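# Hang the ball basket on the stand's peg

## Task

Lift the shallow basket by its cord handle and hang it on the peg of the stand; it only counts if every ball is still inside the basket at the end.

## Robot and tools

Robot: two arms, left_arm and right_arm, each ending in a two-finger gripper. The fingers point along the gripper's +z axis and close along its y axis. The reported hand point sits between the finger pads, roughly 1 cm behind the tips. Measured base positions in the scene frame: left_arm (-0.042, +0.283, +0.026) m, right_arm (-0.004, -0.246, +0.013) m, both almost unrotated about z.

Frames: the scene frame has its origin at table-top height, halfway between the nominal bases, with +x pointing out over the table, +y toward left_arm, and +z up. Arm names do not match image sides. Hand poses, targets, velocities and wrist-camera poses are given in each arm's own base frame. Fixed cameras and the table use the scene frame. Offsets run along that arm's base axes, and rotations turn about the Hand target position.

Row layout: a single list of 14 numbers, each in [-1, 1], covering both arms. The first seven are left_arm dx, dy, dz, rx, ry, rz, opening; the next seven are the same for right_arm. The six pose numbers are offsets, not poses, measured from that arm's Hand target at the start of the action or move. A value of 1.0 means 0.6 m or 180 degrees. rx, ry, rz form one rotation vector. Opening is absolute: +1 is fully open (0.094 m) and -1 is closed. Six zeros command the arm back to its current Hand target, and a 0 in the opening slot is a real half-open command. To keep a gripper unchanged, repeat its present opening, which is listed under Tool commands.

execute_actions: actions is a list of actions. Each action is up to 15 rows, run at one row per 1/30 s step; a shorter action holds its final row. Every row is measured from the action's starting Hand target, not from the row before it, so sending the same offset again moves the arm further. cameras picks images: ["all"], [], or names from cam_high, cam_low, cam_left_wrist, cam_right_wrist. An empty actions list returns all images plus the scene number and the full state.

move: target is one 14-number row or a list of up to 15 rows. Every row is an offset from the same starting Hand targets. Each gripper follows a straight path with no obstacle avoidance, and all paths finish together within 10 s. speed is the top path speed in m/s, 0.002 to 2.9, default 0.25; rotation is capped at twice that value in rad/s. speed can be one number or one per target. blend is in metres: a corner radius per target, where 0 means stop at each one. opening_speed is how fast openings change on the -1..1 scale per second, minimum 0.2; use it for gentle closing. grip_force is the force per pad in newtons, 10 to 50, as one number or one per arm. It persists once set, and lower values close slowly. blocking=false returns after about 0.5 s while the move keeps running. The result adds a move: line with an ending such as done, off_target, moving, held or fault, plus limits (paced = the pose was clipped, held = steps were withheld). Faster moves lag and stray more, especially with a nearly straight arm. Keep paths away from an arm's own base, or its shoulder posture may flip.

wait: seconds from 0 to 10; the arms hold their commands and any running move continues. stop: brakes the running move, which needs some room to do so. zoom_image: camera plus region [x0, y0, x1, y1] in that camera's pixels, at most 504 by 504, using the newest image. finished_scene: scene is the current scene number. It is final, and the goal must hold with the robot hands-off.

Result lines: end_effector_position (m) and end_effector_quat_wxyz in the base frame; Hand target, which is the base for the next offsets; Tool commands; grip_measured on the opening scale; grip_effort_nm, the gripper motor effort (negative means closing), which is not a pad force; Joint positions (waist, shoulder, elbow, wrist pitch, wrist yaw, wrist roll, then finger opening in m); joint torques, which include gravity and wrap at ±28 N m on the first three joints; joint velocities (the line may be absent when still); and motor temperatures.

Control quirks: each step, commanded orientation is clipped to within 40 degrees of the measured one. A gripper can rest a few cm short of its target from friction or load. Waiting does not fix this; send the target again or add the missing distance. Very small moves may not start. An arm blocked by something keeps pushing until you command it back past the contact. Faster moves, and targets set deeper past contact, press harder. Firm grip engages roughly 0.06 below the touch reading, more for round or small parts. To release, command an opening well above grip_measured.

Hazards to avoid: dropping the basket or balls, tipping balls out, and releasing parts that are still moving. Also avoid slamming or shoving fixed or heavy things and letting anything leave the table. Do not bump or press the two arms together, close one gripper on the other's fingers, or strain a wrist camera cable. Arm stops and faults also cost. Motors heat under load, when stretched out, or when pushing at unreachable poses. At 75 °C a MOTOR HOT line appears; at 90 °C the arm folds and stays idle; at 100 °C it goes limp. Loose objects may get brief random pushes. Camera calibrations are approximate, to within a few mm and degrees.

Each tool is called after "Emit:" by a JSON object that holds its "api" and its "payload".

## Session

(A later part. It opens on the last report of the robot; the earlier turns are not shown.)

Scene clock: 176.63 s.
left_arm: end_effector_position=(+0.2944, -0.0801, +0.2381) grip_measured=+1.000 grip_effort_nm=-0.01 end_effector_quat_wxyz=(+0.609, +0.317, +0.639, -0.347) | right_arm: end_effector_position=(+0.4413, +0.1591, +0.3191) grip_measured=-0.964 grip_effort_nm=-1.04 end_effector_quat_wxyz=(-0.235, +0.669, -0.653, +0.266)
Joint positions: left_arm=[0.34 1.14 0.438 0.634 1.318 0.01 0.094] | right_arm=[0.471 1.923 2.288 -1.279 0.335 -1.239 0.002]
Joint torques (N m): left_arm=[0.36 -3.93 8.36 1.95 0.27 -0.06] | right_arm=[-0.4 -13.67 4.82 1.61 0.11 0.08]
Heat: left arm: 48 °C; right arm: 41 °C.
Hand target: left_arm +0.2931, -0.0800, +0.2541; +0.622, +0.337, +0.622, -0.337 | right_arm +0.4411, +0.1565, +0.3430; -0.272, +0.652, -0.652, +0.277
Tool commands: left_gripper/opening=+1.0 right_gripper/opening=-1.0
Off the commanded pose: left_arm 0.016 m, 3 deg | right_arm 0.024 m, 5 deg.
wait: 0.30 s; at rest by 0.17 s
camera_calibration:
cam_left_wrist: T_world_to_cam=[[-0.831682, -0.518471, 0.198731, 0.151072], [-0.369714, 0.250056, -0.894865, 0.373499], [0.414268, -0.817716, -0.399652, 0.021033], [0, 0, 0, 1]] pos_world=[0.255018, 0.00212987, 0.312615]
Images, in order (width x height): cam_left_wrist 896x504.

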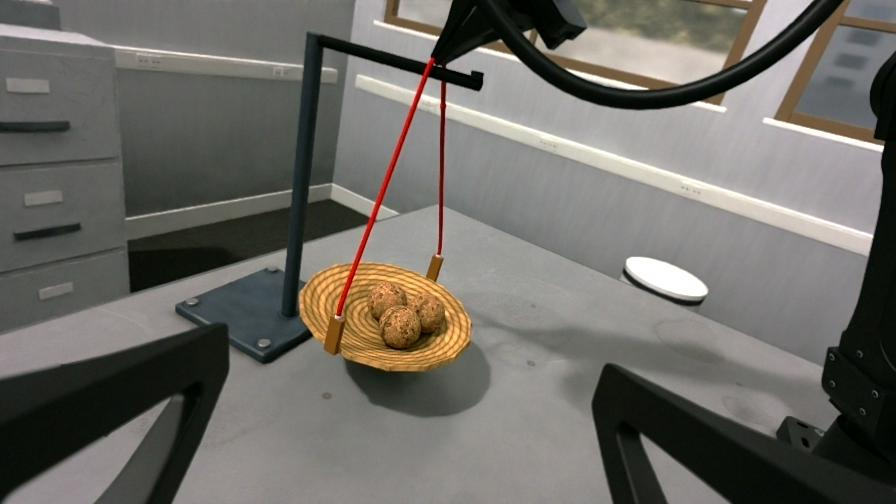

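Emit:
{"api": "move", "payload": {"target": [0,0,0,0,0,0,1,0,0,0,0,0,0,-0.86], "opening_speed": 0.2, "speed": 0.02, "cameras": ["cam_left_wrist","cam_low"]}}

Emit:
{"api": "zoom_image", "payload": {"camera": "cam_left_wrist", "region": [390, 20, 520, 100]}}

Emit:
{"api": "zoom_image", "payload": {"camera": "cam_low", "region": [430, 140, 530, 240]}}

Scene clock: 179.20 s.
left_arm: end_effector_position=(+0.2944, -0.0801, +0.2381) grip_measured=+1.000 grip_effort_nm=-0.01 end_effector_quat_wxyz=(+0.609, +0.317, +0.639, -0.347) | right_arm: end_effector_position=(+0.4431, +0.1600, +0.3275) grip_measured=-0.862 grip_effort_nm=0.08 end_effector_quat_wxyz=(-0.250, +0.663, -0.652, +0.271)
Joint positions: left_arm=[0.34 1.14 0.438 0.634 1.318 0.01 0.094] | right_arm=[0.471 1.912 2.288 -1.256 0.335 -1.239 0.007]
Joint torques (N m): left_arm=[0.4 -3.89 8.36 1.92 0.26 -0.08] | right_arm=[-0.4 -12.37 4.88 1.45 0.12 0.08]
Motor temperatures (°C): left_arm=[32 28 48 40 29 27 27] | right_arm=[25 38 41 29 28 24 27]
Heat: left arm: 48 °C; right arm: 41 °C.
Hand target: left_arm +0.2931, -0.0800, +0.2541; +0.622, +0.337, +0.622, -0.337 | right_arm +0.4411, +0.1565, +0.3431; -0.272, +0.652, -0.652, +0.277
Off the commanded pose: left_arm 0.016 m, 3 deg | right_arm 0.016 m, 3 deg.
move: off_target (left_arm, right_arm)
camera_calibration:
cam_left_wrist: T_world_to_cam=[[-0.831682, -0.518471, 0.198731, 0.151072], [-0.369714, 0.250056, -0.894865, 0.373499], [0.414268, -0.817716, -0.399652, 0.021033], [0, 0, 0, 1]] pos_world=[0.255018, 0.00212987, 0.312615]
Images, in order (width x height): cam_low 896x504, cam_left_wrist 896x504.

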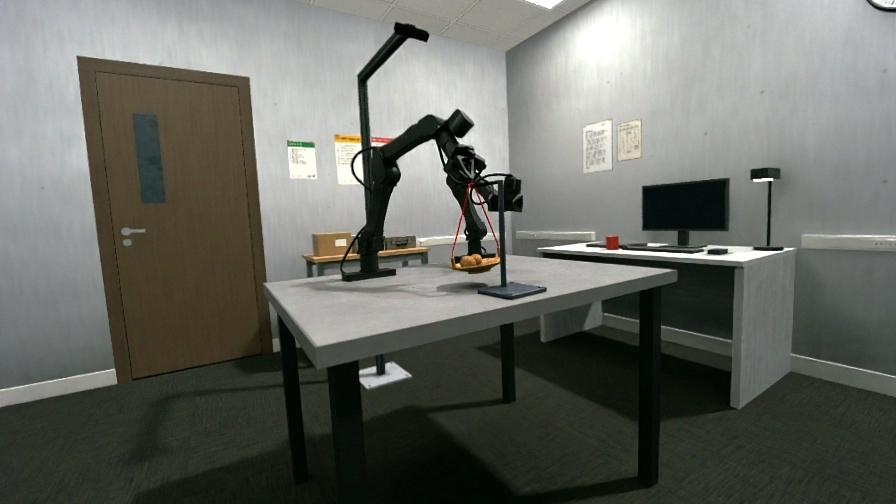

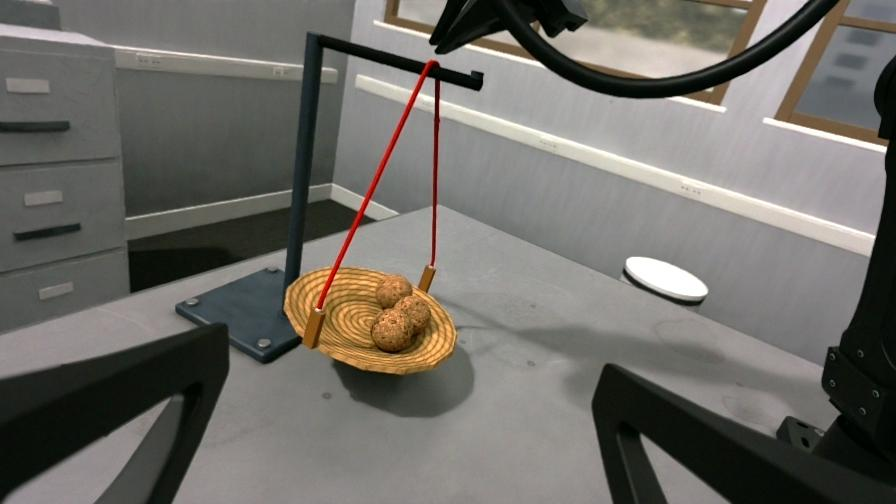

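Scaled by 3.877 from the camera's 896x504 image, which has a finer 1280x720 frame.

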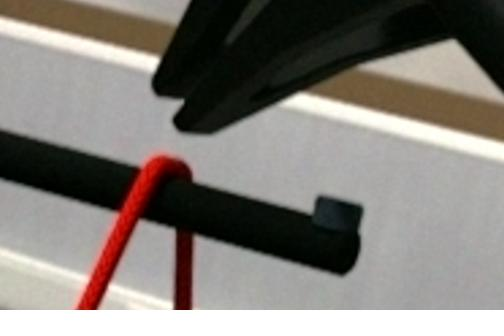

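Scaled by 5.040 from the camera's 896x504 image, which has a finer 1280x720 frame.

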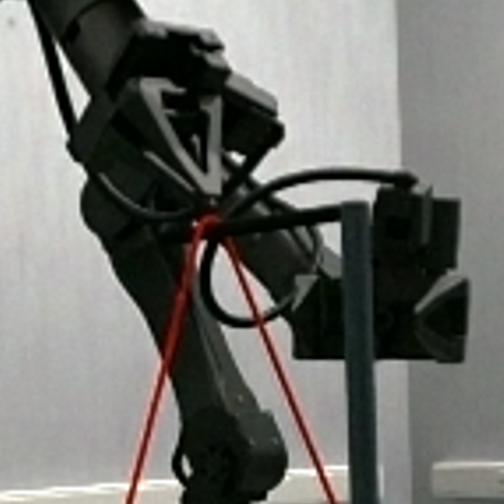

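Emit:
{"api": "move", "payload": {"target": [[0,0,0,0,0,0,1,-0.08,0,0.07,0,0,0,-0.86],[0,0,0,0,0,0,1,-0.3,-0.05,0.1,0,0,0,-0.86]], "speed": [0.06,0.2], "blend": [0.02,0], "cameras": ["all"]}}

Emit:
{"api": "zoom_image", "payload": {"camera": "cam_left_wrist", "region": [270, 20, 520, 400]}}

Emit:
{"api": "zoom_image", "payload": {"camera": "cam_high", "region": [390, 170, 530, 310]}}

Scene clock: 182.67 s.
left_arm: end_effector_position=(+0.2944, -0.0801, +0.2381) grip_measured=+1.000 grip_effort_nm=-0.01 end_effector_quat_wxyz=(+0.609, +0.317, +0.639, -0.347) | right_arm: end_effector_position=(+0.2635, +0.1283, +0.4049) grip_measured=-0.862 grip_effort_nm=0.07 end_effector_quat_wxyz=(-0.291, +0.651, -0.644, +0.277)
Joint positions: left_arm=[0.34 1.14 0.438 0.634 1.318 0.01 0.094] | right_arm=[0.754 1.434 2.118 -1.571 0.509 -1.012 0.007]
Joint torques (N m): left_arm=[0.38 -3.92 8.36 1.93 0.26 -0.06] | right_arm=[0.62 -3.64 3.47 1.12 0.34 0.11]
Heat: left arm: 48 °C; right arm: 41 °C.
Hand target: left_arm +0.2931, -0.0800, +0.2541; +0.622, +0.337, +0.622, -0.337 | right_arm +0.2611, +0.1266, +0.4031; -0.272, +0.652, -0.652, +0.276
Off the commanded pose: left_arm 0.016 m, 3 deg | right_arm 0.004 m, 2 deg.
joint sent to its limit (right arm) — joint 4 (wrist pitch), lower limit. The joint targets still meet the commanded pose.
move: off_target (left_arm)
camera_calibration:
cam_left_wrist: T_world_to_cam=[[-0.831682, -0.518471, 0.198731, 0.151072], [-0.369714, 0.250056, -0.894865, 0.373499], [0.414268, -0.817716, -0.399652, 0.021033], [0, 0, 0, 1]] pos_world=[0.255018, 0.00212987, 0.312615]
cam_right_wrist: T_world_to_cam=[[0.635008, 0.12975, 0.761531, -0.498919], [-0.191035, -0.9288, 0.317546, 0.0733265], [0.748512, -0.347123, -0.565009, 0.186626], [0, 0, 0, 1]] pos_world=[0.191134, 0.197623, 0.462103]

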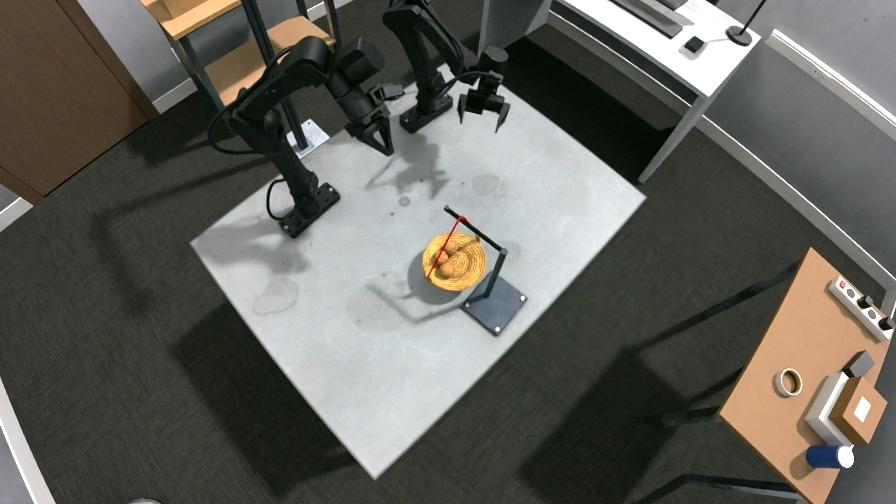

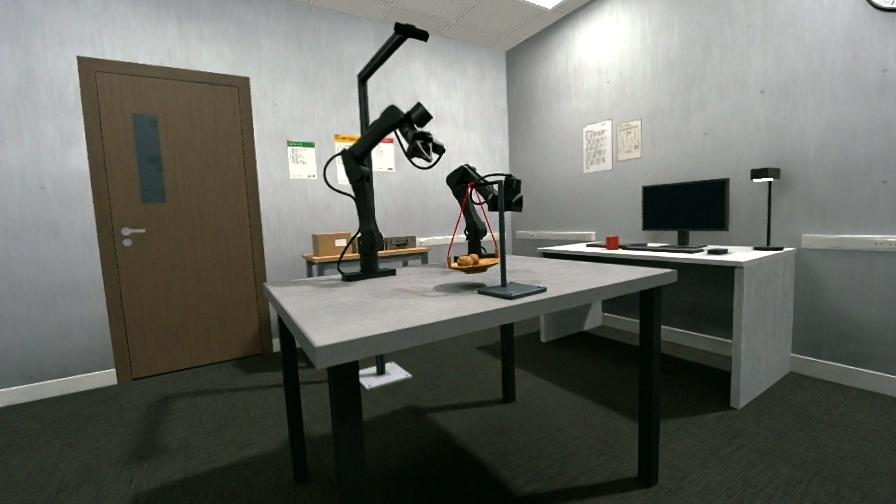

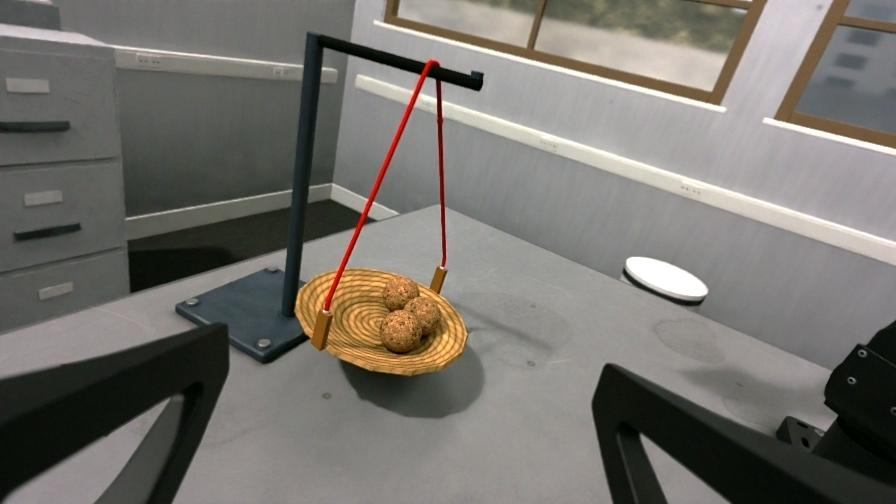

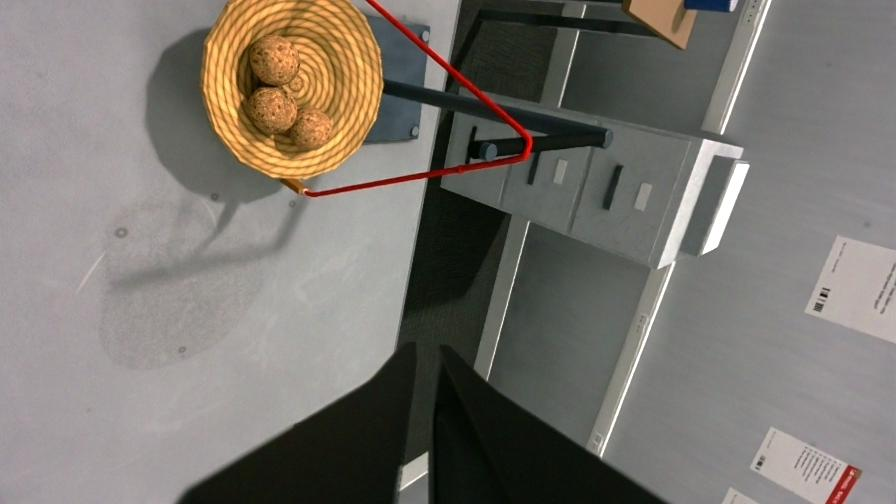

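Scaled by 1.326 from the camera's 896x504 image, which has a finer 1280x720 frame.

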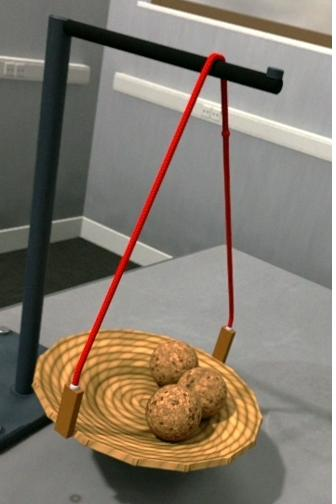

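Scaled by 3.600 from the camera's 896x504 image, which has a finer 1280x720 frame.

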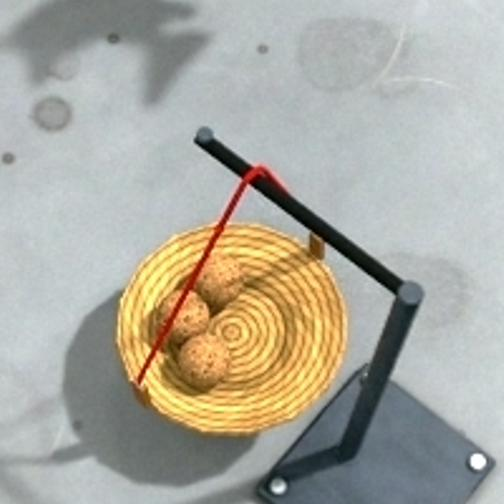

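Emit:
{"api": "wait", "payload": {"seconds": 3, "cameras": ["cam_left_wrist"]}}

Emit:
{"api": "wait", "payload": {"seconds": 0.4, "cameras": ["cam_left_wrist"]}}

Scene clock: 186.37 s.
left_arm: end_effector_position=(+0.2944, -0.0801, +0.2381) grip_measured=+1.000 grip_effort_nm=-0.01 end_effector_quat_wxyz=(+0.609, +0.317, +0.639, -0.347) | right_arm: end_effector_position=(+0.2635, +0.1283, +0.4049) grip_measured=-0.862 grip_effort_nm=0.08 end_effector_quat_wxyz=(-0.291, +0.651, -0.644, +0.277)
Joint positions: left_arm=[0.34 1.14 0.438 0.634 1.318 0.01 0.094] | right_arm=[0.754 1.434 2.118 -1.571 0.509 -1.012 0.007]
Joint torques (N m): left_arm=[0.34 -3.88 8.36 1.94 0.26 -0.06] | right_arm=[0.59 -3.67 3.47 1.13 0.33 0.13]
Heat: left arm: 48 °C; right arm: 41 °C.
Hand target: left_arm +0.2931, -0.0800, +0.2541; +0.622, +0.337, +0.622, -0.337 | right_arm +0.2611, +0.1266, +0.4031; -0.272, +0.652, -0.652, +0.276
Tool commands: left_gripper/opening=+1.0 right_gripper/opening=-0.86
Off the commanded pose: left_arm 0.016 m, 3 deg | right_arm 0.004 m, 2 deg.
wait: 3.00 s; at rest from the start
camera_calibration:
cam_left_wrist: T_world_to_cam=[[-0.831682, -0.518471, 0.198731, 0.151072], [-0.369714, 0.250056, -0.894865, 0.373499], [0.414268, -0.817716, -0.399652, 0.021033], [0, 0, 0, 1]] pos_world=[0.255018, 0.00212987, 0.312615]
Images, in order (width x height): cam_left_wrist 896x504.

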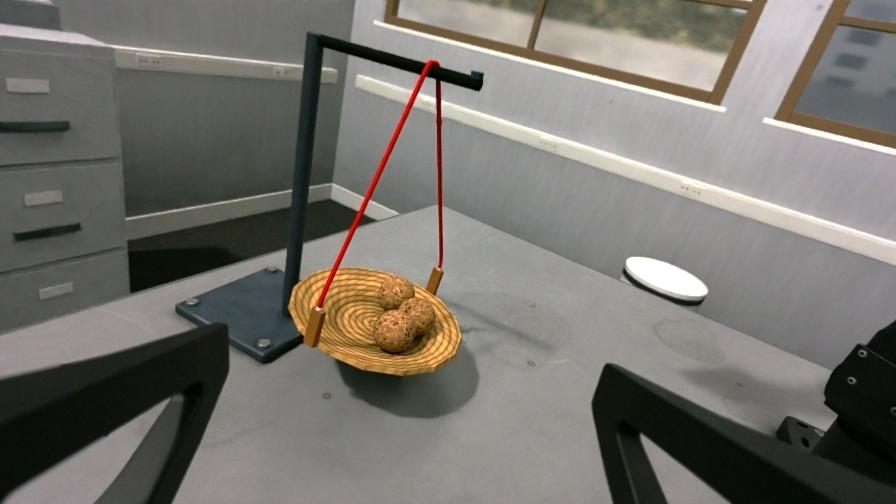

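Scene clock: 186.77 s.
left_arm: end_effector_position=(+0.2944, -0.0801, +0.2381) grip_measured=+1.000 grip_effort_nm=-0.01 end_effector_quat_wxyz=(+0.609, +0.317, +0.639, -0.347) | right_arm: end_effector_position=(+0.2635, +0.1283, +0.4049) grip_measured=-0.862 grip_effort_nm=0.08 end_effector_quat_wxyz=(-0.291, +0.651, -0.644, +0.277)
Joint positions: left_arm=[0.34 1.14 0.438 0.634 1.318 0.01 0.094] | right_arm=[0.754 1.434 2.118 -1.571 0.509 -1.012 0.007]
Joint torques (N m): left_arm=[0.36 -3.9 8.36 1.96 0.24 -0.07] | right_arm=[0.64 -3.62 3.48 1.13 0.34 0.15]
Heat: left arm: 48 °C; right arm: 41 °C.
Hand target: left_arm +0.2931, -0.0800, +0.2541; +0.622, +0.337, +0.622, -0.337 | right_arm +0.2611, +0.1266, +0.4031; -0.272, +0.652, -0.652, +0.276
Tool commands: left_gripper/opening=+1.0 right_gripper/opening=-0.86
Off the commanded pose: left_arm 0.016 m, 3 deg | right_arm 0.004 m, 2 deg.
wait: 0.40 s; at rest by 0.17 s
camera_calibration:
cam_left_wrist: T_world_to_cam=[[-0.831682, -0.518471, 0.198731, 0.151072], [-0.369714, 0.250056, -0.894865, 0.373499], [0.414268, -0.817716, -0.399652, 0.021033], [0, 0, 0, 1]] pos_world=[0.255018, 0.00212987, 0.312615]
Images, in order (width x height): cam_left_wrist 896x504.

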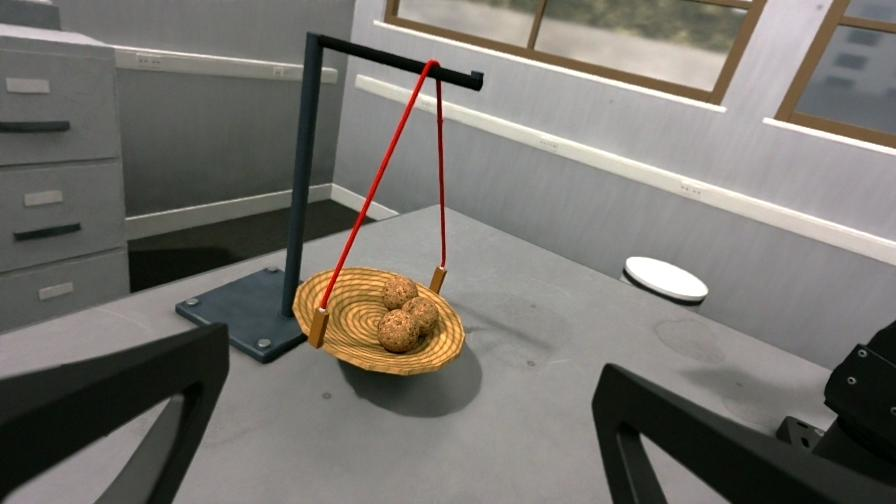

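Stable. Finishing scene 1.

Emit:
{"api": "finished_scene", "payload": {"scene": 1}}

The scene is finished: the task was done.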